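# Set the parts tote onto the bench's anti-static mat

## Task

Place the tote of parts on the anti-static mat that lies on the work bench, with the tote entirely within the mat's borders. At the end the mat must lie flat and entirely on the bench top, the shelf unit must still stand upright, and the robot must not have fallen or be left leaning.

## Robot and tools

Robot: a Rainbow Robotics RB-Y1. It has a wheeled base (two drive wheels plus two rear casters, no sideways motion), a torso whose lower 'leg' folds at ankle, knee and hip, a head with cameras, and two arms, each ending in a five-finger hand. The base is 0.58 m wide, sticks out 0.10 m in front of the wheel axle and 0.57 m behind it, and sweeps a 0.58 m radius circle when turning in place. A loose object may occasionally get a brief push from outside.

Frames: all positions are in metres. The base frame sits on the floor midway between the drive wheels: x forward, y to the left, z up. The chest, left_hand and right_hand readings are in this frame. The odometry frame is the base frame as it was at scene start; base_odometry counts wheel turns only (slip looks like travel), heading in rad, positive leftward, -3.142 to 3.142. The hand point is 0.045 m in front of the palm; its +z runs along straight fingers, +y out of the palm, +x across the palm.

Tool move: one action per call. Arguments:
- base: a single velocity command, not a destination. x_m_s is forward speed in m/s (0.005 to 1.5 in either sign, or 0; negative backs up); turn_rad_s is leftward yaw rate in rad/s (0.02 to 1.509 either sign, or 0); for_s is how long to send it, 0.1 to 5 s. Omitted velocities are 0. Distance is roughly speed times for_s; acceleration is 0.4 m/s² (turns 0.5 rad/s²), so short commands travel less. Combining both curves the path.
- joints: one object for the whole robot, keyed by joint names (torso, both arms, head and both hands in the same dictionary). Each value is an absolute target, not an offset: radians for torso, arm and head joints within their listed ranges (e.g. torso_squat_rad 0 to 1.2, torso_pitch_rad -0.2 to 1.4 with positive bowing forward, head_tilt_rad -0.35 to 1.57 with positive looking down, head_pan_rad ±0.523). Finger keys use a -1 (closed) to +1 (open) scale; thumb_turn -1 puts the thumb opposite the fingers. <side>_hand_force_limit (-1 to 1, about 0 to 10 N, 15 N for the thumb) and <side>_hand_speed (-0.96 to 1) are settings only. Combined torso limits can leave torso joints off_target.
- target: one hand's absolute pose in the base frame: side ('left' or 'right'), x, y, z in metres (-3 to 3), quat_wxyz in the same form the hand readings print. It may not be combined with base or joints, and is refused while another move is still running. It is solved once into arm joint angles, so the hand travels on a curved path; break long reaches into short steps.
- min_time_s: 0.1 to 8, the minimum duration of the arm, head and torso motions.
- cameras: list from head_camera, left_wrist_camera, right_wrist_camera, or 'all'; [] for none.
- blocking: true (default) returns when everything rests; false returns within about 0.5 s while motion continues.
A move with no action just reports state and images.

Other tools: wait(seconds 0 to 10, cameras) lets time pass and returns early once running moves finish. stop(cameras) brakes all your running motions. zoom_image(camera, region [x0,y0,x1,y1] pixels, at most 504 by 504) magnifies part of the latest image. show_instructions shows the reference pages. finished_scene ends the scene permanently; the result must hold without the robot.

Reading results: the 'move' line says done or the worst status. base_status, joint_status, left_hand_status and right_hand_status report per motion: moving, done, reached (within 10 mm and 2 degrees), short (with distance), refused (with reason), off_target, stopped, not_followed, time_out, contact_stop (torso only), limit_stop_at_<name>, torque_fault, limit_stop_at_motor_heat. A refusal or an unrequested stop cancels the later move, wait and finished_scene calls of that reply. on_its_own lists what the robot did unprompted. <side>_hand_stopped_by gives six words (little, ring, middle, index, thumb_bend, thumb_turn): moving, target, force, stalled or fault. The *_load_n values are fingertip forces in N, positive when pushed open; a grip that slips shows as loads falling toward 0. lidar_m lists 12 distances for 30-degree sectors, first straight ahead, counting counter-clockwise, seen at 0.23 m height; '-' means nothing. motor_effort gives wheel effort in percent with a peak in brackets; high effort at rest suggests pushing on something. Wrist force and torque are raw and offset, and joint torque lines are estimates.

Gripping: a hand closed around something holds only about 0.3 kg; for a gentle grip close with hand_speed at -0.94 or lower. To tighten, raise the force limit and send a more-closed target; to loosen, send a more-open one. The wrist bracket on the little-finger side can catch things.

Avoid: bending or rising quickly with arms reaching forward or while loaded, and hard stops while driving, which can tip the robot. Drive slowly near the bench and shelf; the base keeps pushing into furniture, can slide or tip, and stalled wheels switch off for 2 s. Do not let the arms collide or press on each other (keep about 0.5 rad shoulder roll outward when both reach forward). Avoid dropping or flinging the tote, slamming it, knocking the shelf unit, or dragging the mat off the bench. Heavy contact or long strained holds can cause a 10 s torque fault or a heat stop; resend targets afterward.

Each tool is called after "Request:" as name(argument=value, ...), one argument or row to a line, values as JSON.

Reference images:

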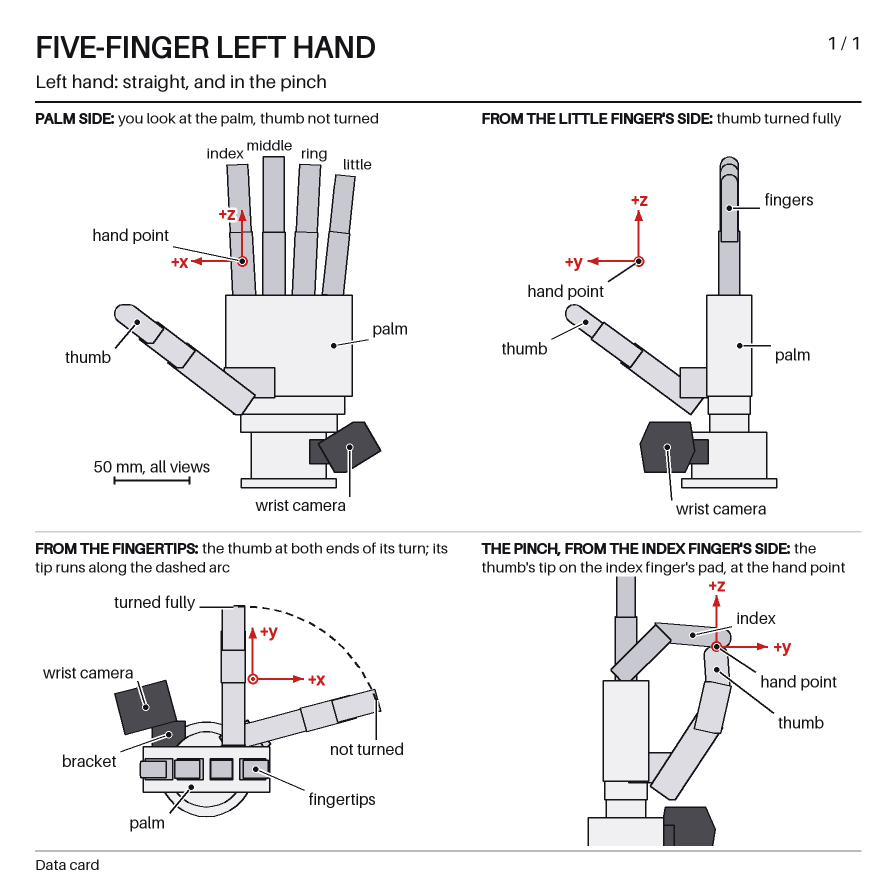

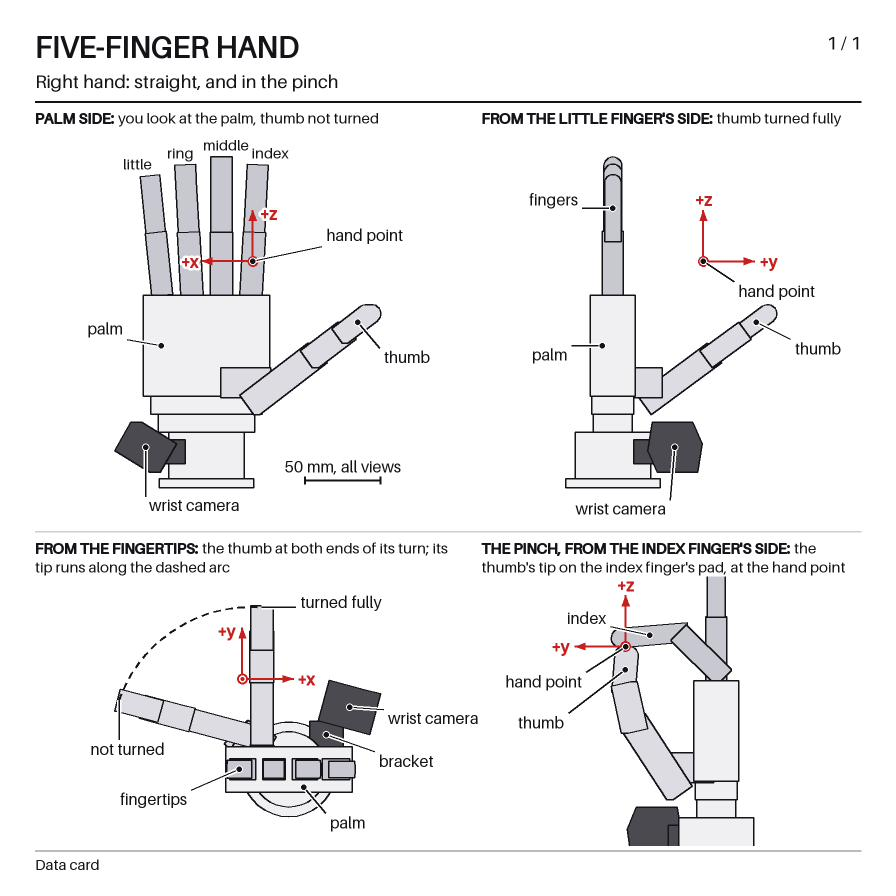

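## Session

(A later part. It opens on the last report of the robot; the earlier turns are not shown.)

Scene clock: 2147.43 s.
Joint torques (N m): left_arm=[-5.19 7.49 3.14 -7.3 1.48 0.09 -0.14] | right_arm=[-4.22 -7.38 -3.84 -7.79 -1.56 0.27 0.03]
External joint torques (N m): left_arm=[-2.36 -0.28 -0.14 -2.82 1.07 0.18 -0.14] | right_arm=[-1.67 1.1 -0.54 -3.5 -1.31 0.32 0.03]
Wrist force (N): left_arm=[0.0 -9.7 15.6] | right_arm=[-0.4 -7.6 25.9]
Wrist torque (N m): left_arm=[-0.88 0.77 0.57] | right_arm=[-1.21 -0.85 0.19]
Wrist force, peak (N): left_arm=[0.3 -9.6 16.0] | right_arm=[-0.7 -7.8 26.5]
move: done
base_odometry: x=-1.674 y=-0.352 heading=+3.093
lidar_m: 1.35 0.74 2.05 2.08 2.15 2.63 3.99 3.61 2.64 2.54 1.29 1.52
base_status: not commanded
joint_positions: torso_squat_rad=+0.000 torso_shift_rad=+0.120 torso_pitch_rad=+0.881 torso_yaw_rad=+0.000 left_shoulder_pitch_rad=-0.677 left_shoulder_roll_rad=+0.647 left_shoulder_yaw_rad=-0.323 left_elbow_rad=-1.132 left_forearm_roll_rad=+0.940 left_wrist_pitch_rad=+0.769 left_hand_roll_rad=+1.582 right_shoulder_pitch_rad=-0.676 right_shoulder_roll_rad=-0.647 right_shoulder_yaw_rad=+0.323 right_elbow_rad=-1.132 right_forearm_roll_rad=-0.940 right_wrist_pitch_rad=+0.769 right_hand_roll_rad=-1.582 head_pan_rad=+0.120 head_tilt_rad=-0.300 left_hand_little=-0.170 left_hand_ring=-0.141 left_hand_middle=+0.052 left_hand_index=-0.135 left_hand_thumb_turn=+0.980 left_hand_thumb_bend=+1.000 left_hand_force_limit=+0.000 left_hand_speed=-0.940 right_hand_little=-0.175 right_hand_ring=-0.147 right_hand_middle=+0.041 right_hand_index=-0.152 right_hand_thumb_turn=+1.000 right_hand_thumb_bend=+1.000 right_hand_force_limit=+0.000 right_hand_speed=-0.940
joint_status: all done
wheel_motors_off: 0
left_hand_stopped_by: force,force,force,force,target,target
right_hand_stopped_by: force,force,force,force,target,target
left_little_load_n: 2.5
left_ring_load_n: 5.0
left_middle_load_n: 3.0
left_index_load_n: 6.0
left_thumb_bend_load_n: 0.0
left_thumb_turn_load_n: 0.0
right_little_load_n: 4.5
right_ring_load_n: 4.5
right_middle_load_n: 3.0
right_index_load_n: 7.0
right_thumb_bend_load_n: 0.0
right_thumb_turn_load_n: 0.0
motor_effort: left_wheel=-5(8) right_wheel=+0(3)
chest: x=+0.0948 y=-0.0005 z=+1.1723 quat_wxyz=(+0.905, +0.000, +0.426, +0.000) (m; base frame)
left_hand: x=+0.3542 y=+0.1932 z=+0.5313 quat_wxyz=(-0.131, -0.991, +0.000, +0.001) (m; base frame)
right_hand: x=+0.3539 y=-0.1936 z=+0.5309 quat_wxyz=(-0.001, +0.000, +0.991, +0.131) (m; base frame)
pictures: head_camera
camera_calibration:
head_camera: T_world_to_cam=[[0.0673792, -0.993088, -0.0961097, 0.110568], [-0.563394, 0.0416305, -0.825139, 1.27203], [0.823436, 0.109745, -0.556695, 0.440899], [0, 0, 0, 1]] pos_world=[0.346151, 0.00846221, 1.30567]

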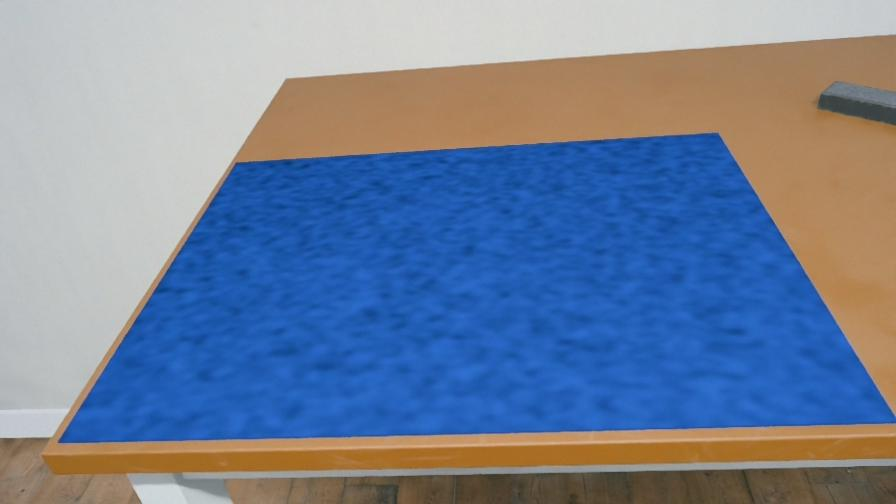

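Request:
move(
  joints={"torso_squat_rad":0,"torso_shift_rad":0.128,"torso_pitch_rad":0.86,"left_shoulder_pitch_rad":-0.6085,"left_shoulder_roll_rad":0.6965,"left_shoulder_yaw_rad":-0.3175,"left_elbow_rad":-1.2905,"left_forearm_roll_rad":0.911,"left_wrist_pitch_rad":0.8305,"left_hand_roll_rad":1.6795,"right_shoulder_pitch_rad":-0.6085,"right_shoulder_roll_rad":-0.6965,"right_shoulder_yaw_rad":0.3175,"right_elbow_rad":-1.2905,"right_forearm_roll_rad":-0.911,"right_wrist_pitch_rad":0.8305,"right_hand_roll_rad":-1.6795},
  min_time_s=2.5,
  cameras=["left_wrist_camera","right_wrist_camera"],
)

Scene clock: 2183.80 s.
Joint torques (N m): left_arm=[-4.01 8.48 4.13 -8.6 1.78 0 0.27] | right_arm=[-3.87 -7.99 -5.55 -9.14 -1.87 -0.1 -0.05]
External joint torques (N m): left_arm=[-1.35 0.45 0.38 -3.65 1.34 0.14 0.27] | right_arm=[-1.51 0.81 -1.75 -4.37 -1.61 0.01 -0.05]
Wrist force (N): left_arm=[-0.1 -9.6 15.9] | right_arm=[0.0 -7.7 26.1]
Wrist torque (N m): left_arm=[-0.90 0.81 0.67] | right_arm=[-1.26 -0.84 0.04]
Wrist force, peak (N): left_arm=[0.2 -28.5 10.1] | right_arm=[0.5 -27.0 20.9]
move: done
base_odometry: x=-1.674 y=-0.352 heading=+3.093
lidar_m: 1.35 0.74 2.06 2.08 2.15 2.62 3.98 3.61 2.64 2.54 1.29 1.52
base_status: not commanded
joint_positions: torso_squat_rad=+0.000 torso_shift_rad=+0.128 torso_pitch_rad=+0.861 torso_yaw_rad=+0.000 left_shoulder_pitch_rad=-0.608 left_shoulder_roll_rad=+0.697 left_shoulder_yaw_rad=-0.318 left_elbow_rad=-1.290 left_forearm_roll_rad=+0.911 left_wrist_pitch_rad=+0.830 left_hand_roll_rad=+1.679 right_shoulder_pitch_rad=-0.608 right_shoulder_roll_rad=-0.697 right_shoulder_yaw_rad=+0.318 right_elbow_rad=-1.289 right_forearm_roll_rad=-0.911 right_wrist_pitch_rad=+0.831 right_hand_roll_rad=-1.679 head_pan_rad=+0.120 head_tilt_rad=-0.300 left_hand_little=-0.170 left_hand_ring=-0.141 left_hand_middle=+0.052 left_hand_index=-0.135 left_hand_thumb_turn=+0.980 left_hand_thumb_bend=+1.000 left_hand_force_limit=+0.000 left_hand_speed=-0.940 right_hand_little=-0.175 right_hand_ring=-0.147 right_hand_middle=+0.041 right_hand_index=-0.152 right_hand_thumb_turn=+1.000 right_hand_thumb_bend=+1.000 right_hand_force_limit=+0.000 right_hand_speed=-0.940
joint_status: all done
wheel_motors_off: 0
left_hand_stopped_by: force,force,force,force,target,target
right_hand_stopped_by: force,force,force,force,target,target
left_little_load_n: 3.0
left_ring_load_n: 5.5
left_middle_load_n: 1.0
left_index_load_n: 7.5
left_thumb_bend_load_n: 0.0
left_thumb_turn_load_n: 0.0
right_little_load_n: 5.0
right_ring_load_n: 5.0
right_middle_load_n: 1.5
right_index_load_n: 8.5
right_thumb_bend_load_n: 0.0
right_thumb_turn_load_n: 0.0
motor_effort: left_wheel=-6(8) right_wheel=-1(3)
chest: x=+0.0963 y=-0.0005 z=+1.1764 quat_wxyz=(+0.909, +0.000, +0.417, +0.000) (m; base frame)
left_hand: x=+0.3596 y=+0.1932 z=+0.5607 quat_wxyz=(-0.132, -0.991, -0.001, +0.000) (m; base frame)
right_hand: x=+0.3591 y=-0.1936 z=+0.5603 quat_wxyz=(-0.001, +0.002, +0.991, +0.133) (m; base frame)
pictures: left_wrist_camera, right_wrist_camera
camera_calibration:
left_wrist_camera: T_world_to_cam=[[0.222188, 0.945459, -0.2382, -0.132571], [0.833793, -0.057614, 0.549063, -0.592094], [0.505393, -0.320604, -0.801118, 0.449606], [0, 0, 0, 1]] pos_world=[0.295912, 0.235373, 0.653706]
right_wrist_camera: T_world_to_cam=[[-0.315663, 0.910485, 0.267161, 0.135171], [0.819681, 0.119819, 0.560149, -0.588162], [0.477996, 0.395805, -0.784129, 0.460738], [0, 0, 0, 1]] pos_world=[0.304542, -0.23496, 0.654624]

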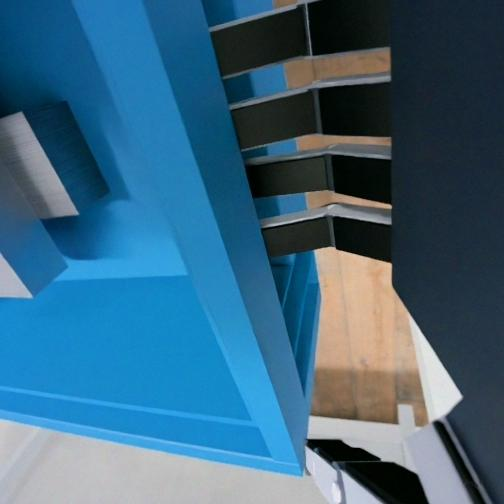

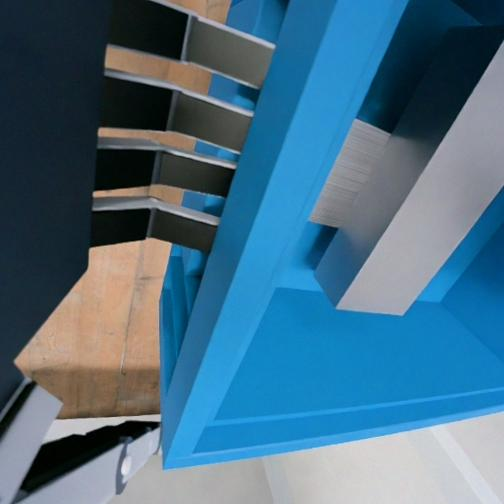

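Request:
move(
  joints={"torso_squat_rad":0,"torso_shift_rad":0.136,"torso_pitch_rad":0.84,"left_shoulder_pitch_rad":-0.54,"left_shoulder_roll_rad":0.748,"left_shoulder_yaw_rad":-0.312,"left_elbow_rad":-1.448,"left_forearm_roll_rad":0.882,"left_wrist_pitch_rad":0.892,"left_hand_roll_rad":1.777,"right_shoulder_pitch_rad":-0.54,"right_shoulder_roll_rad":-0.748,"right_shoulder_yaw_rad":0.312,"right_elbow_rad":-1.448,"right_forearm_roll_rad":-0.882,"right_wrist_pitch_rad":0.892,"right_hand_roll_rad":-1.777},
  min_time_s=2.5,
)

Request:
move(
  joints={"torso_squat_rad":0,"torso_shift_rad":0.148,"torso_pitch_rad":0.8,"left_shoulder_pitch_rad":-0.453,"left_shoulder_roll_rad":0.84,"left_shoulder_yaw_rad":-0.282,"left_elbow_rad":-1.678,"left_forearm_roll_rad":0.888,"left_wrist_pitch_rad":1.005,"left_hand_roll_rad":1.904,"right_shoulder_pitch_rad":-0.453,"right_shoulder_roll_rad":-0.84,"right_shoulder_yaw_rad":0.282,"right_elbow_rad":-1.678,"right_forearm_roll_rad":-0.888,"right_wrist_pitch_rad":1.005,"right_hand_roll_rad":-1.904},
  min_time_s=2.5,
  cameras=["left_wrist_camera","right_wrist_camera"],
)

Scene clock: 2200.17 s.
Joint torques (N m): left_arm=[-3.89 8.49 4.27 -9.2 1.77 -0.24 0.39] | right_arm=[-3.88 -8.2 -5.56 -9.74 -1.94 -0.41 -0.12]
External joint torques (N m): left_arm=[-1.44 0.3 0.11 -3.85 1.32 -0.04 0.39] | right_arm=[-1.74 0.81 -1.31 -4.56 -1.67 -0.26 -0.12]
Wrist force (N): left_arm=[-0.8 -9.9 15.7] | right_arm=[0.7 -8.0 26.2]
Wrist torque (N m): left_arm=[-0.93 0.94 0.58] | right_arm=[-1.31 -0.94 0.05]
Wrist force, peak (N): left_arm=[0.0 -29.5 10.3] | right_arm=[0.8 -27.9 20.9]
move: done
base_odometry: x=-1.674 y=-0.352 heading=+3.093
lidar_m: 1.35 0.74 2.05 2.08 2.16 2.62 3.99 3.61 2.64 2.53 1.29 1.51
base_status: not commanded
joint_positions: torso_squat_rad=+0.000 torso_shift_rad=+0.136 torso_pitch_rad=+0.841 torso_yaw_rad=+0.000 left_shoulder_pitch_rad=-0.540 left_shoulder_roll_rad=+0.748 left_shoulder_yaw_rad=-0.312 left_elbow_rad=-1.447 left_forearm_roll_rad=+0.882 left_wrist_pitch_rad=+0.892 left_hand_roll_rad=+1.777 right_shoulder_pitch_rad=-0.539 right_shoulder_roll_rad=-0.748 right_shoulder_yaw_rad=+0.312 right_elbow_rad=-1.447 right_forearm_roll_rad=-0.882 right_wrist_pitch_rad=+0.892 right_hand_roll_rad=-1.777 head_pan_rad=+0.120 head_tilt_rad=-0.300 left_hand_little=-0.170 left_hand_ring=-0.141 left_hand_middle=+0.052 left_hand_index=-0.135 left_hand_thumb_turn=+0.980 left_hand_thumb_bend=+1.000 left_hand_force_limit=+0.000 left_hand_speed=-0.940 right_hand_little=-0.175 right_hand_ring=-0.147 right_hand_middle=+0.041 right_hand_index=-0.152 right_hand_thumb_turn=+1.000 right_hand_thumb_bend=+1.000 right_hand_force_limit=+0.000 right_hand_speed=-0.940
joint_status: all done
wheel_motors_off: 0
left_hand_stopped_by: force,force,force,force,target,target
right_hand_stopped_by: force,force,force,force,target,target
left_little_load_n: 3.0
left_ring_load_n: 6.0
left_middle_load_n: 1.0
left_index_load_n: 7.5
left_thumb_bend_load_n: -0.5
left_thumb_turn_load_n: 0.0
right_little_load_n: 5.0
right_ring_load_n: 5.0
right_middle_load_n: 1.0
right_index_load_n: 9.0
right_thumb_bend_load_n: 0.0
right_thumb_turn_load_n: 0.0
motor_effort: left_wheel=-6(8) right_wheel=+2(4)
chest: x=+0.0978 y=-0.0005 z=+1.1803 quat_wxyz=(+0.913, +0.000, +0.408, +0.000) (m; base frame)
left_hand: x=+0.3612 y=+0.1928 z=+0.5912 quat_wxyz=(-0.131, -0.991, +0.000, +0.001) (m; base frame)
right_hand: x=+0.3608 y=-0.1932 z=+0.5907 quat_wxyz=(-0.001, +0.001, +0.991, +0.131) (m; base frame)
pictures: none

Scene clock: 2202.97 s.
Joint torques (N m): left_arm=[-3.88 9.47 6.05 -9.58 1.88 -0.54 0.38] | right_arm=[-4.03 -9.13 -7.68 -10.24 -2.25 -0.8 0.03]
External joint torques (N m): left_arm=[-1.27 0.83 1.11 -3.77 1.39 -0.28 0.38] | right_arm=[-1.7 0.38 -2.63 -4.56 -1.97 -0.58 0.03]
Wrist force (N): left_arm=[-1.1 -8.8 15.9] | right_arm=[-0.3 -7.5 26.4]
Wrist torque (N m): left_arm=[-0.89 1.00 0.53] | right_arm=[-1.34 -0.83 0.13]
Wrist force, peak (N): left_arm=[-0.9 -38.6 8.1] | right_arm=[1.0 -36.8 19.1]
move: done
base_odometry: x=-1.674 y=-0.352 heading=+3.093
lidar_m: 1.35 0.74 2.05 2.08 2.16 2.63 3.99 3.61 2.64 2.53 1.29 1.52
base_status: not commanded
joint_positions: torso_squat_rad=+0.000 torso_shift_rad=+0.148 torso_pitch_rad=+0.801 torso_yaw_rad=+0.000 left_shoulder_pitch_rad=-0.453 left_shoulder_roll_rad=+0.840 left_shoulder_yaw_rad=-0.283 left_elbow_rad=-1.677 left_forearm_roll_rad=+0.888 left_wrist_pitch_rad=+1.005 left_hand_roll_rad=+1.904 right_shoulder_pitch_rad=-0.452 right_shoulder_roll_rad=-0.840 right_shoulder_yaw_rad=+0.283 right_elbow_rad=-1.677 right_forearm_roll_rad=-0.888 right_wrist_pitch_rad=+1.005 right_hand_roll_rad=-1.904 head_pan_rad=+0.120 head_tilt_rad=-0.300 left_hand_little=-0.170 left_hand_ring=-0.141 left_hand_middle=+0.052 left_hand_index=-0.135 left_hand_thumb_turn=+0.980 left_hand_thumb_bend=+1.000 left_hand_force_limit=+0.000 left_hand_speed=-0.940 right_hand_little=-0.175 right_hand_ring=-0.147 right_hand_middle=+0.041 right_hand_index=-0.152 right_hand_thumb_turn=+1.000 right_hand_thumb_bend=+1.000 right_hand_force_limit=+0.000 right_hand_speed=-0.940
joint_status: all done
wheel_motors_off: 0
left_hand_stopped_by: force,force,force,force,target,target
right_hand_stopped_by: force,force,force,force,target,target
left_little_load_n: 3.0
left_ring_load_n: 6.0
left_middle_load_n: 1.0
left_index_load_n: 7.5
left_thumb_bend_load_n: 0.0
left_thumb_turn_load_n: 0.0
right_little_load_n: 5.0
right_ring_load_n: 5.0
right_middle_load_n: 1.5
right_index_load_n: 9.0
right_thumb_bend_load_n: 0.0
right_thumb_turn_load_n: 0.0
motor_effort: left_wheel=-4(8) right_wheel=+0(3)
chest: x=+0.0977 y=-0.0005 z=+1.1881 quat_wxyz=(+0.921, +0.000, +0.390, +0.000) (m; base frame)
left_hand: x=+0.3696 y=+0.1924 z=+0.6506 quat_wxyz=(-0.132, -0.991, +0.001, +0.001) (m; base frame)
right_hand: x=+0.3692 y=-0.1929 z=+0.6501 quat_wxyz=(-0.002, +0.000, +0.991, +0.132) (m; base frame)
pictures: left_wrist_camera, right_wrist_camera
camera_calibration:
left_wrist_camera: T_world_to_cam=[[0.225919, 0.944813, -0.237253, -0.114472], [0.834287, -0.0619213, 0.547843, -0.648245], [0.502918, -0.321705, -0.802234, 0.5181], [0, 0, 0, 1]] pos_world=[0.306122, 0.23469, 0.743615]
right_wrist_camera: T_world_to_cam=[[-0.319201, 0.909497, 0.26632, 0.11539], [0.820007, 0.124189, 0.558718, -0.64514], [0.475079, 0.396728, -0.785434, 0.528119], [0, 0, 0, 1]] pos_world=[0.314953, -0.234348, 0.744524]

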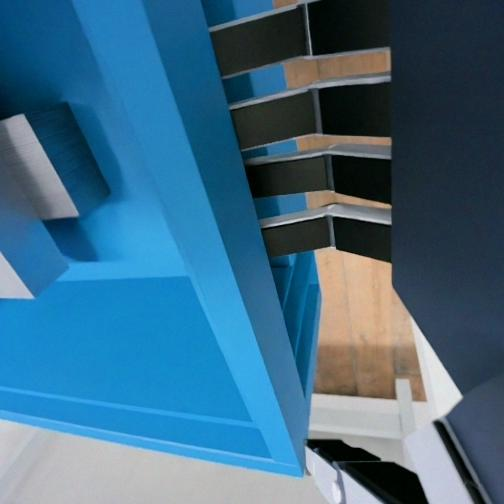

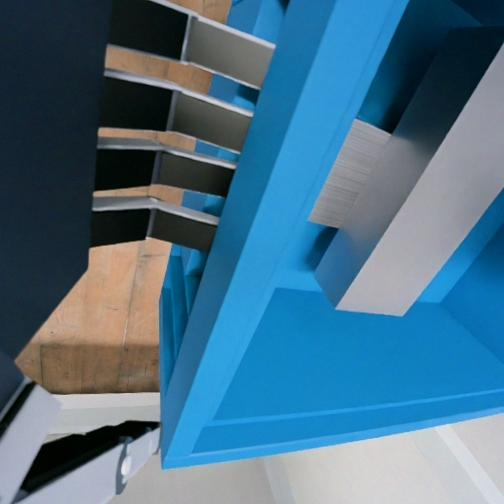

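Request:
move(
  joints={"torso_squat_rad":0,"torso_shift_rad":0.161,"torso_pitch_rad":0.755,"left_shoulder_pitch_rad":-0.384,"left_shoulder_roll_rad":0.929,"left_shoulder_yaw_rad":-0.24,"left_elbow_rad":-1.87,"left_forearm_roll_rad":0.924,"left_wrist_pitch_rad":1.108,"left_hand_roll_rad":2.014,"right_shoulder_pitch_rad":-0.384,"right_shoulder_roll_rad":-0.929,"right_shoulder_yaw_rad":0.24,"right_elbow_rad":-1.87,"right_forearm_roll_rad":-0.924,"right_wrist_pitch_rad":1.108,"right_hand_roll_rad":-2.014},
  min_time_s=3.5,
)

Request:
move(
  joints={"torso_squat_rad":0,"torso_shift_rad":0.175,"torso_pitch_rad":0.71,"left_shoulder_pitch_rad":-0.337,"left_shoulder_roll_rad":1.017,"left_shoulder_yaw_rad":-0.181,"left_elbow_rad":-2.027,"left_forearm_roll_rad":0.993,"left_wrist_pitch_rad":1.206,"left_hand_roll_rad":2.108,"right_shoulder_pitch_rad":-0.337,"right_shoulder_roll_rad":-1.017,"right_shoulder_yaw_rad":0.181,"right_elbow_rad":-2.027,"right_forearm_roll_rad":-0.993,"right_wrist_pitch_rad":1.206,"right_hand_roll_rad":-2.108},
  min_time_s=3.5,
  cameras=["left_wrist_camera","right_wrist_camera"],
)

Scene clock: 2219.10 s.
Joint torques (N m): left_arm=[-4.35 11.32 7.59 -9.54 1.88 -0.44 0.37] | right_arm=[-3.74 -10.61 -9.55 -10.26 -2.16 -0.82 -0.07]
External joint torques (N m): left_arm=[-1.38 2.3 1.98 -3.57 1.38 -0.12 0.37] | right_arm=[-1.01 -0.64 -3.79 -4.4 -1.89 -0.54 -0.07]
Wrist force (N): left_arm=[-0.8 -8.0 16.1] | right_arm=[-1.1 -6.1 26.6]
Wrist torque (N m): left_arm=[-0.89 0.97 0.53] | right_arm=[-1.26 -0.65 0.07]
Wrist force, peak (N): left_arm=[-1.0 -33.2 9.3] | right_arm=[0.8 -31.3 20.5]
move: done
base_odometry: x=-1.674 y=-0.352 heading=+3.093
lidar_m: 1.36 0.73 2.05 2.08 2.16 2.62 3.99 3.62 2.64 2.53 1.29 1.52
base_status: not commanded
joint_positions: torso_squat_rad=+0.000 torso_shift_rad=+0.161 torso_pitch_rad=+0.756 torso_yaw_rad=+0.000 left_shoulder_pitch_rad=-0.384 left_shoulder_roll_rad=+0.929 left_shoulder_yaw_rad=-0.241 left_elbow_rad=-1.869 left_forearm_roll_rad=+0.924 left_wrist_pitch_rad=+1.108 left_hand_roll_rad=+2.014 right_shoulder_pitch_rad=-0.384 right_shoulder_roll_rad=-0.929 right_shoulder_yaw_rad=+0.241 right_elbow_rad=-1.869 right_forearm_roll_rad=-0.924 right_wrist_pitch_rad=+1.108 right_hand_roll_rad=-2.014 head_pan_rad=+0.120 head_tilt_rad=-0.300 left_hand_little=-0.170 left_hand_ring=-0.141 left_hand_middle=+0.052 left_hand_index=-0.135 left_hand_thumb_turn=+0.980 left_hand_thumb_bend=+1.000 left_hand_force_limit=+0.000 left_hand_speed=-0.940 right_hand_little=-0.175 right_hand_ring=-0.147 right_hand_middle=+0.041 right_hand_index=-0.152 right_hand_thumb_turn=+1.000 right_hand_thumb_bend=+1.000 right_hand_force_limit=+0.000 right_hand_speed=-0.940
joint_status: all done
wheel_motors_off: 0
left_hand_stopped_by: force,force,force,force,target,target
right_hand_stopped_by: force,force,force,force,target,target
left_little_load_n: 3.0
left_ring_load_n: 6.0
left_middle_load_n: 0.5
left_index_load_n: 7.0
left_thumb_bend_load_n: 0.0
left_thumb_turn_load_n: 0.0
right_little_load_n: 5.0
right_ring_load_n: 5.0
right_middle_load_n: 1.5
right_index_load_n: 9.0
right_thumb_bend_load_n: 0.0
right_thumb_turn_load_n: 0.0
motor_effort: left_wheel=-5(9) right_wheel=+2(4)
chest: x=+0.0968 y=-0.0005 z=+1.1965 quat_wxyz=(+0.929, +0.000, +0.369, +0.000) (m; base frame)
left_hand: x=+0.3767 y=+0.1920 z=+0.7108 quat_wxyz=(-0.131, -0.991, +0.000, +0.001) (m; base frame)
right_hand: x=+0.3764 y=-0.1926 z=+0.7103 quat_wxyz=(-0.001, +0.000, +0.991, +0.132) (m; base frame)
pictures: none

Scene clock: 2222.90 s.
Joint torques (N m): left_arm=[-4.28 12.76 8.98 -8.25 1.36 -0.2 0.36] | right_arm=[-4.4 -11.74 -10.68 -9.05 -1.52 -0.61 -0.04]
External joint torques (N m): left_arm=[-0.75 3.3 2.73 -2.45 0.86 0.17 0.36] | right_arm=[-1.07 -1.29 -4.25 -3.33 -1.25 -0.28 -0.04]
Wrist force (N): left_arm=[-1.0 -5.5 17.1] | right_arm=[-1.5 -4.2 27.2]
Wrist torque (N m): left_arm=[-1.00 1.00 0.49] | right_arm=[-1.45 -0.63 0.08]
Wrist force, peak (N): left_arm=[-1.5 -25.2 11.7] | right_arm=[-0.4 -23.8 22.2]
move: done
base_odometry: x=-1.674 y=-0.352 heading=+3.093
lidar_m: 1.35 0.73 2.05 2.08 2.16 2.63 3.99 3.61 2.64 2.54 1.29 1.52
base_status: not commanded
joint_positions: torso_squat_rad=+0.000 torso_shift_rad=+0.175 torso_pitch_rad=+0.711 torso_yaw_rad=+0.000 left_shoulder_pitch_rad=-0.337 left_shoulder_roll_rad=+1.016 left_shoulder_yaw_rad=-0.182 left_elbow_rad=-2.026 left_forearm_roll_rad=+0.993 left_wrist_pitch_rad=+1.206 left_hand_roll_rad=+2.108 right_shoulder_pitch_rad=-0.337 right_shoulder_roll_rad=-1.016 right_shoulder_yaw_rad=+0.182 right_elbow_rad=-2.026 right_forearm_roll_rad=-0.993 right_wrist_pitch_rad=+1.206 right_hand_roll_rad=-2.108 head_pan_rad=+0.120 head_tilt_rad=-0.300 left_hand_little=-0.170 left_hand_ring=-0.141 left_hand_middle=+0.052 left_hand_index=-0.135 left_hand_thumb_turn=+0.980 left_hand_thumb_bend=+1.000 left_hand_force_limit=+0.000 left_hand_speed=-0.940 right_hand_little=-0.175 right_hand_ring=-0.147 right_hand_middle=+0.041 right_hand_index=-0.152 right_hand_thumb_turn=+1.000 right_hand_thumb_bend=+1.000 right_hand_force_limit=+0.000 right_hand_speed=-0.940
joint_status: all done
wheel_motors_off: 0
left_hand_stopped_by: force,force,force,force,target,target
right_hand_stopped_by: force,force,force,force,target,target
left_little_load_n: 3.0
left_ring_load_n: 6.0
left_middle_load_n: 0.5
left_index_load_n: 7.0
left_thumb_bend_load_n: -0.5
left_thumb_turn_load_n: 0.0
right_little_load_n: 4.5
right_ring_load_n: 4.5
right_middle_load_n: 0.5
right_index_load_n: 9.0
right_thumb_bend_load_n: -0.5
right_thumb_turn_load_n: 0.0
motor_effort: left_wheel=-5(8) right_wheel=+1(3)
chest: x=+0.0961 y=-0.0005 z=+1.2042 quat_wxyz=(+0.937, +0.000, +0.348, +0.000) (m; base frame)
left_hand: x=+0.3846 y=+0.1920 z=+0.7706 quat_wxyz=(-0.131, -0.991, +0.000, +0.001) (m; base frame)
right_hand: x=+0.3843 y=-0.1927 z=+0.7701 quat_wxyz=(-0.002, +0.000, +0.991, +0.132) (m; base frame)
pictures: left_wrist_camera, right_wrist_camera
camera_calibration:
left_wrist_camera: T_world_to_cam=[[0.224624, 0.945504, -0.235725, -0.0898528], [0.834453, -0.0617158, 0.547612, -0.726634], [0.503221, -0.319708, -0.802842, 0.606701], [0, 0, 0, 1]] pos_world=[0.32122, 0.234079, 0.863818]
right_wrist_camera: T_world_to_cam=[[-0.318028, 0.910336, 0.264851, 0.0889085], [0.820227, 0.124083, 0.558419, -0.72443], [0.475486, 0.394831, -0.786144, 0.615205], [0, 0, 0, 1]] pos_world=[0.329951, -0.233949, 0.864627]

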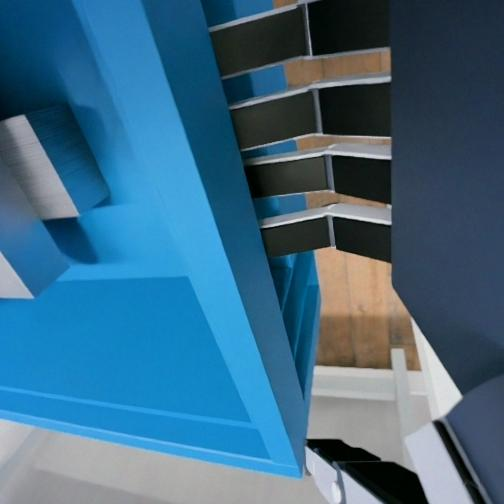

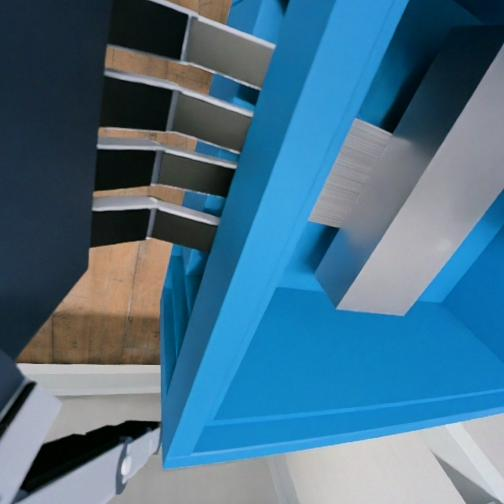

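Request:
move(
  joints={"torso_squat_rad":0,"torso_shift_rad":0.187,"torso_pitch_rad":0.67,"left_shoulder_pitch_rad":-0.309,"left_shoulder_roll_rad":1.101,"left_shoulder_yaw_rad":-0.099,"left_elbow_rad":-2.157,"left_forearm_roll_rad":1.096,"left_wrist_pitch_rad":1.298,"left_hand_roll_rad":2.193,"right_shoulder_pitch_rad":-0.309,"right_shoulder_roll_rad":-1.101,"right_shoulder_yaw_rad":0.099,"right_elbow_rad":-2.157,"right_forearm_roll_rad":-1.096,"right_wrist_pitch_rad":1.298,"right_hand_roll_rad":-2.193},
  min_time_s=3.5,
  cameras=["left_wrist_camera","right_wrist_camera"],
)

Scene clock: 2246.50 s.
Joint torques (N m): left_arm=[-6.16 9.94 8.36 -10.23 2.95 -1.64 0.39] | right_arm=[-6.28 -9.55 -10.53 -10.66 -3 -1.98 -0.08]
External joint torques (N m): left_arm=[-2.01 0.09 1.55 -4.91 2.45 -1.24 0.39] | right_arm=[-2.27 1.35 -3.52 -5.39 -2.74 -1.62 -0.09]
Wrist force (N): left_arm=[-1.0 -13.0 15.1] | right_arm=[-1.2 -11.8 24.4]
Wrist torque (N m): left_arm=[-0.84 0.97 0.76] | right_arm=[-1.30 -0.53 -0.21]
Wrist force, peak (N): left_arm=[-1.1 -26.0 11.4] | right_arm=[-0.5 -24.7 21.5]
move: done
base_odometry: x=-1.674 y=-0.352 heading=+3.093
lidar_m: 1.35 0.74 2.06 2.08 2.16 2.63 3.99 3.62 2.64 2.53 1.28 1.52
base_status: not commanded
joint_positions: torso_squat_rad=+0.000 torso_shift_rad=+0.187 torso_pitch_rad=+0.671 torso_yaw_rad=+0.000 left_shoulder_pitch_rad=-0.309 left_shoulder_roll_rad=+1.101 left_shoulder_yaw_rad=-0.100 left_elbow_rad=-2.156 left_forearm_roll_rad=+1.095 left_wrist_pitch_rad=+1.298 left_hand_roll_rad=+2.193 right_shoulder_pitch_rad=-0.308 right_shoulder_roll_rad=-1.101 right_shoulder_yaw_rad=+0.100 right_elbow_rad=-2.156 right_forearm_roll_rad=-1.095 right_wrist_pitch_rad=+1.298 right_hand_roll_rad=-2.193 head_pan_rad=+0.120 head_tilt_rad=-0.300 left_hand_little=-0.170 left_hand_ring=-0.141 left_hand_middle=+0.052 left_hand_index=-0.135 left_hand_thumb_turn=+0.980 left_hand_thumb_bend=+1.000 left_hand_force_limit=+0.000 left_hand_speed=-0.940 right_hand_little=-0.175 right_hand_ring=-0.147 right_hand_middle=+0.040 right_hand_index=-0.152 right_hand_thumb_turn=+1.000 right_hand_thumb_bend=+1.000 right_hand_force_limit=+0.000 right_hand_speed=-0.940
joint_status: all done
wheel_motors_off: 0
left_hand_stopped_by: force,force,force,force,target,target
right_hand_stopped_by: force,force,force,force,target,target
left_little_load_n: 2.5
left_ring_load_n: 6.0
left_middle_load_n: 1.0
left_index_load_n: 7.0
left_thumb_bend_load_n: 0.0
left_thumb_turn_load_n: 0.0
right_little_load_n: 4.0
right_ring_load_n: 4.5
right_middle_load_n: 1.0
right_index_load_n: 9.5
right_thumb_bend_load_n: 0.0
right_thumb_turn_load_n: 0.0
motor_effort: left_wheel=-6(9) right_wheel=+0(3)
chest: x=+0.0948 y=-0.0005 z=+1.2106 quat_wxyz=(+0.944, +0.000, +0.329, +0.000) (m; base frame)
left_hand: x=+0.3914 y=+0.1909 z=+0.8304 quat_wxyz=(-0.133, -0.991, -0.001, +0.002) (m; base frame)
right_hand: x=+0.3910 y=-0.1916 z=+0.8299 quat_wxyz=(-0.002, +0.002, +0.991, +0.133) (m; base frame)
pictures: left_wrist_camera, right_wrist_camera
camera_calibration:
left_wrist_camera: T_world_to_cam=[[0.221766, 0.945323, -0.239134, -0.0723246], [0.835299, -0.0576422, 0.546765, -0.765503], [0.503085, -0.321003, -0.80241, 0.650869], [0, 0, 0, 1]] pos_world=[0.32802, 0.233176, 0.92352]
right_wrist_camera: T_world_to_cam=[[-0.315096, 0.910307, 0.26843, 0.0701494], [0.821344, 0.119848, 0.557702, -0.764145], [0.475509, 0.396203, -0.785439, 0.658207], [0, 0, 0, 1]] pos_world=[0.336746, -0.23306, 0.924316]

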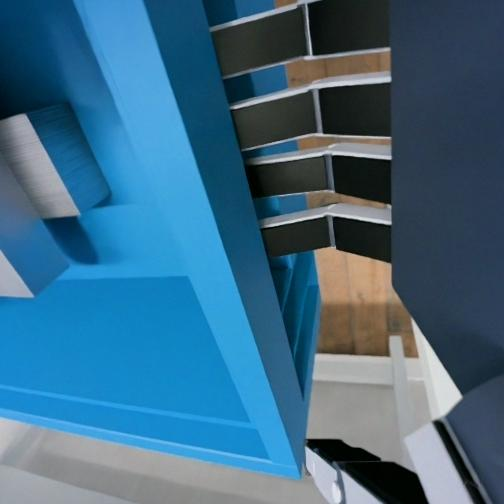

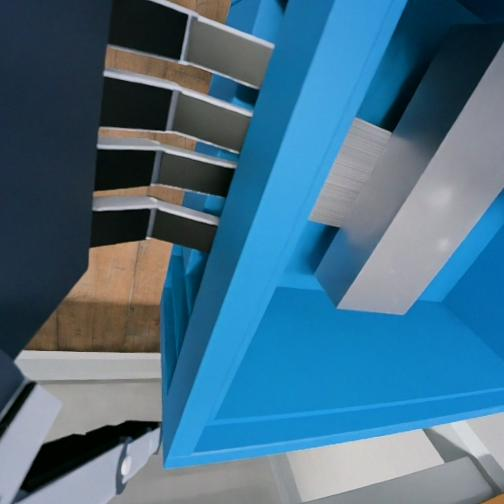

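Request:
move(
  joints={"torso_squat_rad":0,"torso_shift_rad":0.199,"torso_pitch_rad":0.63,"left_shoulder_pitch_rad":-0.309,"left_shoulder_roll_rad":1.186,"left_shoulder_yaw_rad":-0.001,"left_elbow_rad":-2.247,"left_forearm_roll_rad":1.229,"left_wrist_pitch_rad":1.389,"left_hand_roll_rad":2.266,"right_shoulder_pitch_rad":-0.309,"right_shoulder_roll_rad":-1.186,"right_shoulder_yaw_rad":0.001,"right_elbow_rad":-2.247,"right_forearm_roll_rad":-1.229,"right_wrist_pitch_rad":1.389,"right_hand_roll_rad":-2.266},
  min_time_s=3.5,
)

Request:
move(
  joints={"torso_squat_rad":0,"torso_shift_rad":0.212,"torso_pitch_rad":0.585,"left_shoulder_pitch_rad":-0.336,"left_shoulder_roll_rad":1.26,"left_shoulder_yaw_rad":0.096,"left_elbow_rad":-2.293,"left_forearm_roll_rad":1.383,"left_wrist_pitch_rad":1.48,"left_hand_roll_rad":2.328,"right_shoulder_pitch_rad":-0.336,"right_shoulder_roll_rad":-1.26,"right_shoulder_yaw_rad":-0.096,"right_elbow_rad":-2.293,"right_forearm_roll_rad":-1.383,"right_wrist_pitch_rad":1.48,"right_hand_roll_rad":-2.328},
  min_time_s=3.5,
  cameras=["left_wrist_camera","right_wrist_camera"],
)

Scene clock: 2261.37 s.
Joint torques (N m): left_arm=[-7.1 12.42 9.12 -7.17 1.87 -0.95 0.22] | right_arm=[-7.39 -11.66 -11.96 -7.85 -2.07 -1.49 -0.11]
External joint torques (N m): left_arm=[-2.13 2.05 1.79 -2.74 1.39 -0.51 0.22] | right_arm=[-2.5 -0.19 -4.41 -3.44 -1.83 -1.09 -0.11]
Wrist force (N): left_arm=[-0.3 -8.8 16.5] | right_arm=[-0.7 -7.0 26.2]
Wrist torque (N m): left_arm=[-0.89 0.98 0.54] | right_arm=[-1.28 -0.67 0.05]
Wrist force, peak (N): left_arm=[-0.7 -13.4 15.4] | right_arm=[-0.4 -11.8 25.3]
move: done
base_odometry: x=-1.674 y=-0.352 heading=+3.093
lidar_m: 1.35 0.73 2.05 2.09 2.16 2.64 4.00 3.61 2.63 2.53 1.28 1.52
base_status: not commanded
joint_positions: torso_squat_rad=+0.000 torso_shift_rad=+0.199 torso_pitch_rad=+0.631 torso_yaw_rad=+0.000 left_shoulder_pitch_rad=-0.309 left_shoulder_roll_rad=+1.186 left_shoulder_yaw_rad=-0.002 left_elbow_rad=-2.246 left_forearm_roll_rad=+1.229 left_wrist_pitch_rad=+1.389 left_hand_roll_rad=+2.266 right_shoulder_pitch_rad=-0.308 right_shoulder_roll_rad=-1.186 right_shoulder_yaw_rad=+0.002 right_elbow_rad=-2.246 right_forearm_roll_rad=-1.229 right_wrist_pitch_rad=+1.389 right_hand_roll_rad=-2.266 head_pan_rad=+0.120 head_tilt_rad=-0.300 left_hand_little=-0.170 left_hand_ring=-0.141 left_hand_middle=+0.052 left_hand_index=-0.135 left_hand_thumb_turn=+0.980 left_hand_thumb_bend=+1.000 left_hand_force_limit=+0.000 left_hand_speed=-0.940 right_hand_little=-0.175 right_hand_ring=-0.147 right_hand_middle=+0.040 right_hand_index=-0.152 right_hand_thumb_turn=+1.000 right_hand_thumb_bend=+1.000 right_hand_force_limit=+0.000 right_hand_speed=-0.940
joint_status: all done
wheel_motors_off: 0
left_hand_stopped_by: force,force,force,force,target,target
right_hand_stopped_by: force,force,force,force,target,target
left_little_load_n: 3.0
left_ring_load_n: 5.5
left_middle_load_n: 0.5
left_index_load_n: 6.5
left_thumb_bend_load_n: 0.0
left_thumb_turn_load_n: 0.0
right_little_load_n: 4.5
right_ring_load_n: 4.5
right_middle_load_n: 1.0
right_index_load_n: 9.5
right_thumb_bend_load_n: 0.0
right_thumb_turn_load_n: 0.0
motor_effort: left_wheel=-6(8) right_wheel=+2(3)
chest: x=+0.0932 y=-0.0005 z=+1.2165 quat_wxyz=(+0.951, +0.000, +0.310, +0.000) (m; base frame)
left_hand: x=+0.3998 y=+0.1910 z=+0.8907 quat_wxyz=(-0.132, -0.991, -0.001, +0.001) (m; base frame)
right_hand: x=+0.3994 y=-0.1919 z=+0.8902 quat_wxyz=(-0.001, +0.001, +0.991, +0.133) (m; base frame)
pictures: none

Scene clock: 2265.17 s.
Joint torques (N m): left_arm=[-10.09 13.87 10.31 -5.11 1.57 -0.63 0.31] | right_arm=[-9.91 -12.77 -13.13 -5.11 -1.67 -1.33 -0.13]
External joint torques (N m): left_arm=[-4.22 2.93 2.56 -1.86 1.1 -0.17 0.31] | right_arm=[-4.04 -0.68 -5.15 -1.83 -1.44 -0.9 -0.14]
Wrist force (N): left_arm=[-1.0 -7.3 16.2] | right_arm=[-0.8 -6.4 26.5]
Wrist torque (N m): left_arm=[-0.91 1.04 0.52] | right_arm=[-1.49 -0.66 0.04]
Wrist force, peak (N): left_arm=[-0.8 -11.9 15.6] | right_arm=[-1.1 -10.2 25.7]
move: done
base_odometry: x=-1.674 y=-0.352 heading=+3.093
lidar_m: 1.35 0.74 2.05 2.08 2.16 2.63 3.98 3.61 2.64 2.54 1.29 1.51
base_status: not commanded
joint_positions: torso_squat_rad=+0.000 torso_shift_rad=+0.212 torso_pitch_rad=+0.586 torso_yaw_rad=+0.000 left_shoulder_pitch_rad=-0.335 left_shoulder_roll_rad=+1.259 left_shoulder_yaw_rad=+0.095 left_elbow_rad=-2.293 left_forearm_roll_rad=+1.383 left_wrist_pitch_rad=+1.480 left_hand_roll_rad=+2.328 right_shoulder_pitch_rad=-0.335 right_shoulder_roll_rad=-1.260 right_shoulder_yaw_rad=-0.095 right_elbow_rad=-2.292 right_forearm_roll_rad=-1.383 right_wrist_pitch_rad=+1.480 right_hand_roll_rad=-2.328 head_pan_rad=+0.120 head_tilt_rad=-0.300 left_hand_little=-0.170 left_hand_ring=-0.141 left_hand_middle=+0.052 left_hand_index=-0.135 left_hand_thumb_turn=+0.980 left_hand_thumb_bend=+1.000 left_hand_force_limit=+0.000 left_hand_speed=-0.940 right_hand_little=-0.175 right_hand_ring=-0.147 right_hand_middle=+0.040 right_hand_index=-0.152 right_hand_thumb_turn=+1.000 right_hand_thumb_bend=+1.000 right_hand_force_limit=+0.000 right_hand_speed=-0.940
joint_status: all done
wheel_motors_off: 0
left_hand_stopped_by: force,force,force,force,target,target
right_hand_stopped_by: force,force,force,force,target,target
left_little_load_n: 3.0
left_ring_load_n: 6.0
left_middle_load_n: 0.5
left_index_load_n: 6.5
left_thumb_bend_load_n: 0.0
left_thumb_turn_load_n: 0.0
right_little_load_n: 4.0
right_ring_load_n: 4.5
right_middle_load_n: 1.0
right_index_load_n: 9.0
right_thumb_bend_load_n: 0.0
right_thumb_turn_load_n: 0.0
motor_effort: left_wheel=-8(8) right_wheel=+2(5)
chest: x=+0.0907 y=-0.0006 z=+1.2226 quat_wxyz=(+0.957, +0.000, +0.289, +0.000) (m; base frame)
left_hand: x=+0.4065 y=+0.1911 z=+0.9507 quat_wxyz=(-0.133, -0.991, -0.001, +0.001) (m; base frame)
right_hand: x=+0.4062 y=-0.1920 z=+0.9502 quat_wxyz=(-0.002, +0.001, +0.991, +0.133) (m; base frame)
pictures: left_wrist_camera, right_wrist_camera
camera_calibration:
left_wrist_camera: T_world_to_cam=[[0.222497, 0.945167, -0.23907, -0.047454], [0.834612, -0.0579154, 0.547785, -0.844412], [0.503903, -0.321411, -0.801734, 0.739026], [0, 0, 0, 1]] pos_world=[0.342917, 0.233479, 1.04371]
right_wrist_camera: T_world_to_cam=[[-0.316031, 0.910041, 0.268234, 0.0434753], [0.820531, 0.120237, 0.558812, -0.84432], [0.47629, 0.396697, -0.784716, 0.744682], [0, 0, 0, 1]] pos_world=[0.351846, -0.233459, 1.04452]

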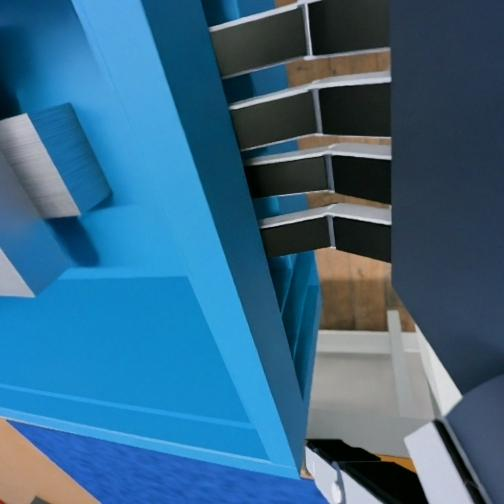

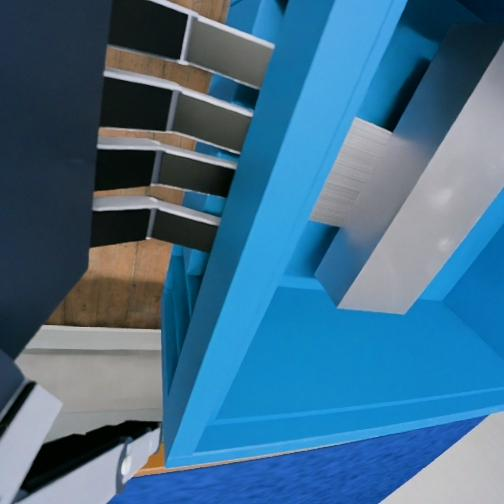

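Request:
move(
  joints={"torso_squat_rad":0,"torso_shift_rad":0.226,"torso_pitch_rad":0.54,"left_shoulder_pitch_rad":-0.402,"left_shoulder_roll_rad":1.328,"left_shoulder_yaw_rad":0.174,"left_elbow_rad":-2.295,"left_forearm_roll_rad":1.548,"left_wrist_pitch_rad":1.571,"left_hand_roll_rad":2.382,"right_shoulder_pitch_rad":-0.402,"right_shoulder_roll_rad":-1.328,"right_shoulder_yaw_rad":-0.174,"right_elbow_rad":-2.295,"right_forearm_roll_rad":-1.548,"right_wrist_pitch_rad":1.571,"right_hand_roll_rad":-2.382},
  min_time_s=3.5,
)

Request:
move(
  joints={"torso_squat_rad":0,"torso_shift_rad":0.238,"torso_pitch_rad":0.5,"left_shoulder_pitch_rad":-0.512,"left_shoulder_roll_rad":1.404,"left_shoulder_yaw_rad":0.215,"left_elbow_rad":-2.255,"left_forearm_roll_rad":1.713,"left_wrist_pitch_rad":1.655,"left_hand_roll_rad":2.429,"right_shoulder_pitch_rad":-0.512,"right_shoulder_roll_rad":-1.404,"right_shoulder_yaw_rad":-0.215,"right_elbow_rad":-2.255,"right_forearm_roll_rad":-1.713,"right_wrist_pitch_rad":1.655,"right_hand_roll_rad":-2.429},
  min_time_s=3.5,
  cameras=["all"],
)

Scene clock: 2278.27 s.
Joint torques (N m): left_arm=[-10.71 13.67 10.93 -3.6 2.19 -1.43 0.33] | right_arm=[-11.37 -12.55 -13.13 -3.72 -2.18 -1.94 0.11]
External joint torques (N m): left_arm=[-3.86 2.1 2.87 -1.67 1.74 -0.95 0.34] | right_arm=[-4.42 0.22 -4.85 -1.73 -1.96 -1.49 0.11]
Wrist force (N): left_arm=[-0.8 -10.7 15.8] | right_arm=[-0.8 -9.4 25.6]
Wrist torque (N m): left_arm=[-0.95 1.01 0.61] | right_arm=[-1.43 -0.64 0.05]
Wrist force, peak (N): left_arm=[-0.5 -25.5 11.7] | right_arm=[-0.6 -24.9 21.4]
move: done
base_odometry: x=-1.674 y=-0.352 heading=+3.093
lidar_m: 1.35 0.74 2.05 2.09 2.16 2.62 3.98 3.60 2.64 2.53 1.29 1.52
base_status: not commanded
joint_positions: torso_squat_rad=+0.000 torso_shift_rad=+0.226 torso_pitch_rad=+0.541 torso_yaw_rad=+0.000 left_shoulder_pitch_rad=-0.401 left_shoulder_roll_rad=+1.328 left_shoulder_yaw_rad=+0.173 left_elbow_rad=-2.295 left_forearm_roll_rad=+1.548 left_wrist_pitch_rad=+1.571 left_hand_roll_rad=+2.382 right_shoulder_pitch_rad=-0.401 right_shoulder_roll_rad=-1.328 right_shoulder_yaw_rad=-0.173 right_elbow_rad=-2.295 right_forearm_roll_rad=-1.548 right_wrist_pitch_rad=+1.571 right_hand_roll_rad=-2.382 head_pan_rad=+0.120 head_tilt_rad=-0.300 left_hand_little=-0.170 left_hand_ring=-0.141 left_hand_middle=+0.052 left_hand_index=-0.135 left_hand_thumb_turn=+0.980 left_hand_thumb_bend=+1.000 left_hand_force_limit=+0.000 left_hand_speed=-0.940 right_hand_little=-0.175 right_hand_ring=-0.147 right_hand_middle=+0.040 right_hand_index=-0.152 right_hand_thumb_turn=+1.000 right_hand_thumb_bend=+1.000 right_hand_force_limit=+0.000 right_hand_speed=-0.940
joint_status: all done
wheel_motors_off: 0
left_hand_stopped_by: force,force,force,force,target,target
right_hand_stopped_by: force,force,force,force,target,target
left_little_load_n: 3.0
left_ring_load_n: 6.0
left_middle_load_n: 0.5
left_index_load_n: 6.5
left_thumb_bend_load_n: 0.0
left_thumb_turn_load_n: 0.0
right_little_load_n: 4.0
right_ring_load_n: 4.5
right_middle_load_n: 1.0
right_index_load_n: 9.5
right_thumb_bend_load_n: 0.0
right_thumb_turn_load_n: 0.0
motor_effort: left_wheel=-5(8) right_wheel=+3(4)
chest: x=+0.0885 y=-0.0006 z=+1.2279 quat_wxyz=(+0.964, +0.000, +0.267, +0.000) (m; base frame)
left_hand: x=+0.4134 y=+0.1908 z=+1.0105 quat_wxyz=(-0.134, -0.991, -0.001, +0.002) (m; base frame)
right_hand: x=+0.4131 y=-0.1918 z=+1.0100 quat_wxyz=(-0.002, +0.001, +0.991, +0.135) (m; base frame)
pictures: none

Scene clock: 2282.07 s.
Joint torques (N m): left_arm=[-11.86 15.01 11.08 0.09 1.32 -0.97 0.47] | right_arm=[-12.84 -13.81 -13.73 0.44 -1.57 -1.68 -0.2]
External joint torques (N m): left_arm=[-3.99 2.81 2.84 0.65 0.89 -0.47 0.47] | right_arm=[-4.81 -0.39 -5.28 1.1 -1.37 -1.21 -0.2]
Wrist force (N): left_arm=[-0.6 -8.4 16.8] | right_arm=[-0.2 -5.9 27.1]
Wrist torque (N m): left_arm=[-1.12 0.99 0.58] | right_arm=[-1.37 -0.73 0.12]
Wrist force, peak (N): left_arm=[-1.0 -31.1 9.6] | right_arm=[0.2 -30.0 20.0]
move: done
base_odometry: x=-1.674 y=-0.352 heading=+3.093
lidar_m: 1.35 0.74 2.05 2.08 2.15 2.63 3.99 3.60 2.63 2.54 1.28 1.52
base_status: not commanded
joint_positions: torso_squat_rad=+0.000 torso_shift_rad=+0.238 torso_pitch_rad=+0.501 torso_yaw_rad=+0.000 left_shoulder_pitch_rad=-0.511 left_shoulder_roll_rad=+1.403 left_shoulder_yaw_rad=+0.214 left_elbow_rad=-2.255 left_forearm_roll_rad=+1.713 left_wrist_pitch_rad=+1.655 left_hand_roll_rad=+2.429 right_shoulder_pitch_rad=-0.511 right_shoulder_roll_rad=-1.404 right_shoulder_yaw_rad=-0.214 right_elbow_rad=-2.255 right_forearm_roll_rad=-1.713 right_wrist_pitch_rad=+1.655 right_hand_roll_rad=-2.429 head_pan_rad=+0.120 head_tilt_rad=-0.300 left_hand_little=-0.170 left_hand_ring=-0.141 left_hand_middle=+0.052 left_hand_index=-0.135 left_hand_thumb_turn=+0.980 left_hand_thumb_bend=+1.000 left_hand_force_limit=+0.000 left_hand_speed=-0.940 right_hand_little=-0.175 right_hand_ring=-0.147 right_hand_middle=+0.041 right_hand_index=-0.152 right_hand_thumb_turn=+1.000 right_hand_thumb_bend=+1.000 right_hand_force_limit=+0.000 right_hand_speed=-0.940
joint_status: all done
wheel_motors_off: 0
left_hand_stopped_by: force,force,force,force,target,target
right_hand_stopped_by: force,force,force,force,target,target
left_little_load_n: 2.5
left_ring_load_n: 6.5
left_middle_load_n: 1.0
left_index_load_n: 6.5
left_thumb_bend_load_n: 0.0
left_thumb_turn_load_n: 0.5
right_little_load_n: 4.0
right_ring_load_n: 4.5
right_middle_load_n: 1.0
right_index_load_n: 10.0
right_thumb_bend_load_n: 0.0
right_thumb_turn_load_n: 0.0
motor_effort: left_wheel=-6(8) right_wheel=+1(5)
chest: x=+0.0860 y=-0.0006 z=+1.2321 quat_wxyz=(+0.969, +0.000, +0.248, +0.000) (m; base frame)
left_hand: x=+0.4196 y=+0.1909 z=+1.0707 quat_wxyz=(-0.135, -0.991, -0.001, +0.001) (m; base frame)
right_hand: x=+0.4194 y=-0.1920 z=+1.0702 quat_wxyz=(-0.001, +0.001, +0.991, +0.135) (m; base frame)
pictures: head_camera, left_wrist_camera, right_wrist_camera
camera_calibration:
head_camera: T_world_to_cam=[[0.0980009, -0.993106, -0.0643139, 0.0751605], [-0.217135, 0.0417304, -0.975249, 1.4715], [0.97121, 0.10954, -0.211548, 0.0435852], [0, 0, 0, 1]] pos_world=[0.269817, 0.00846198, 1.44913]
left_wrist_camera: T_world_to_cam=[[0.222641, 0.944232, -0.242605, -0.0175545], [0.834266, -0.0557755, 0.548534, -0.922205], [0.504411, -0.324524, -0.800158, 0.827216], [0, 0, 0, 1]] pos_world=[0.356015, 0.23359, 1.1635]
right_wrist_camera: T_world_to_cam=[[-0.3163, 0.908961, 0.271558, 0.0117345], [0.820128, 0.118128, 0.559854, -0.923532], [0.476807, 0.399794, -0.782828, 0.830904], [0, 0, 0, 1]] pos_world=[0.364945, -0.233762, 1.16431]

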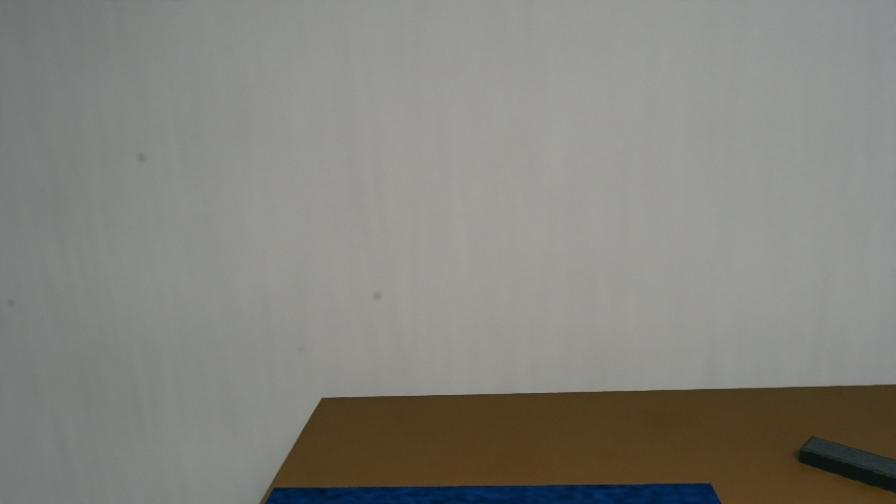

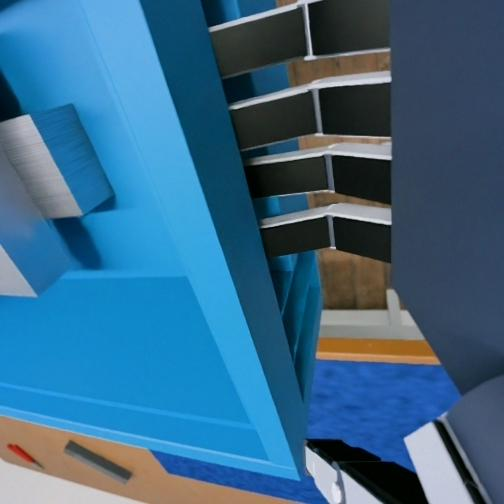

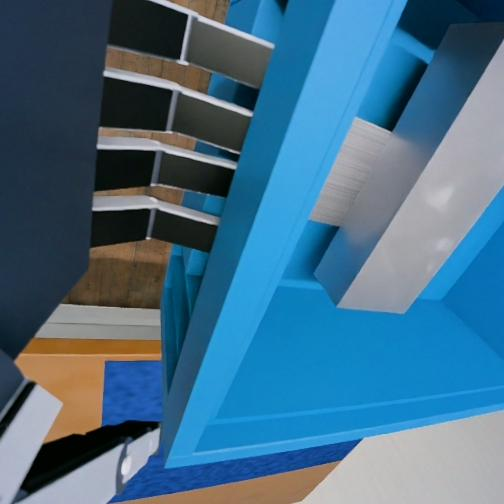

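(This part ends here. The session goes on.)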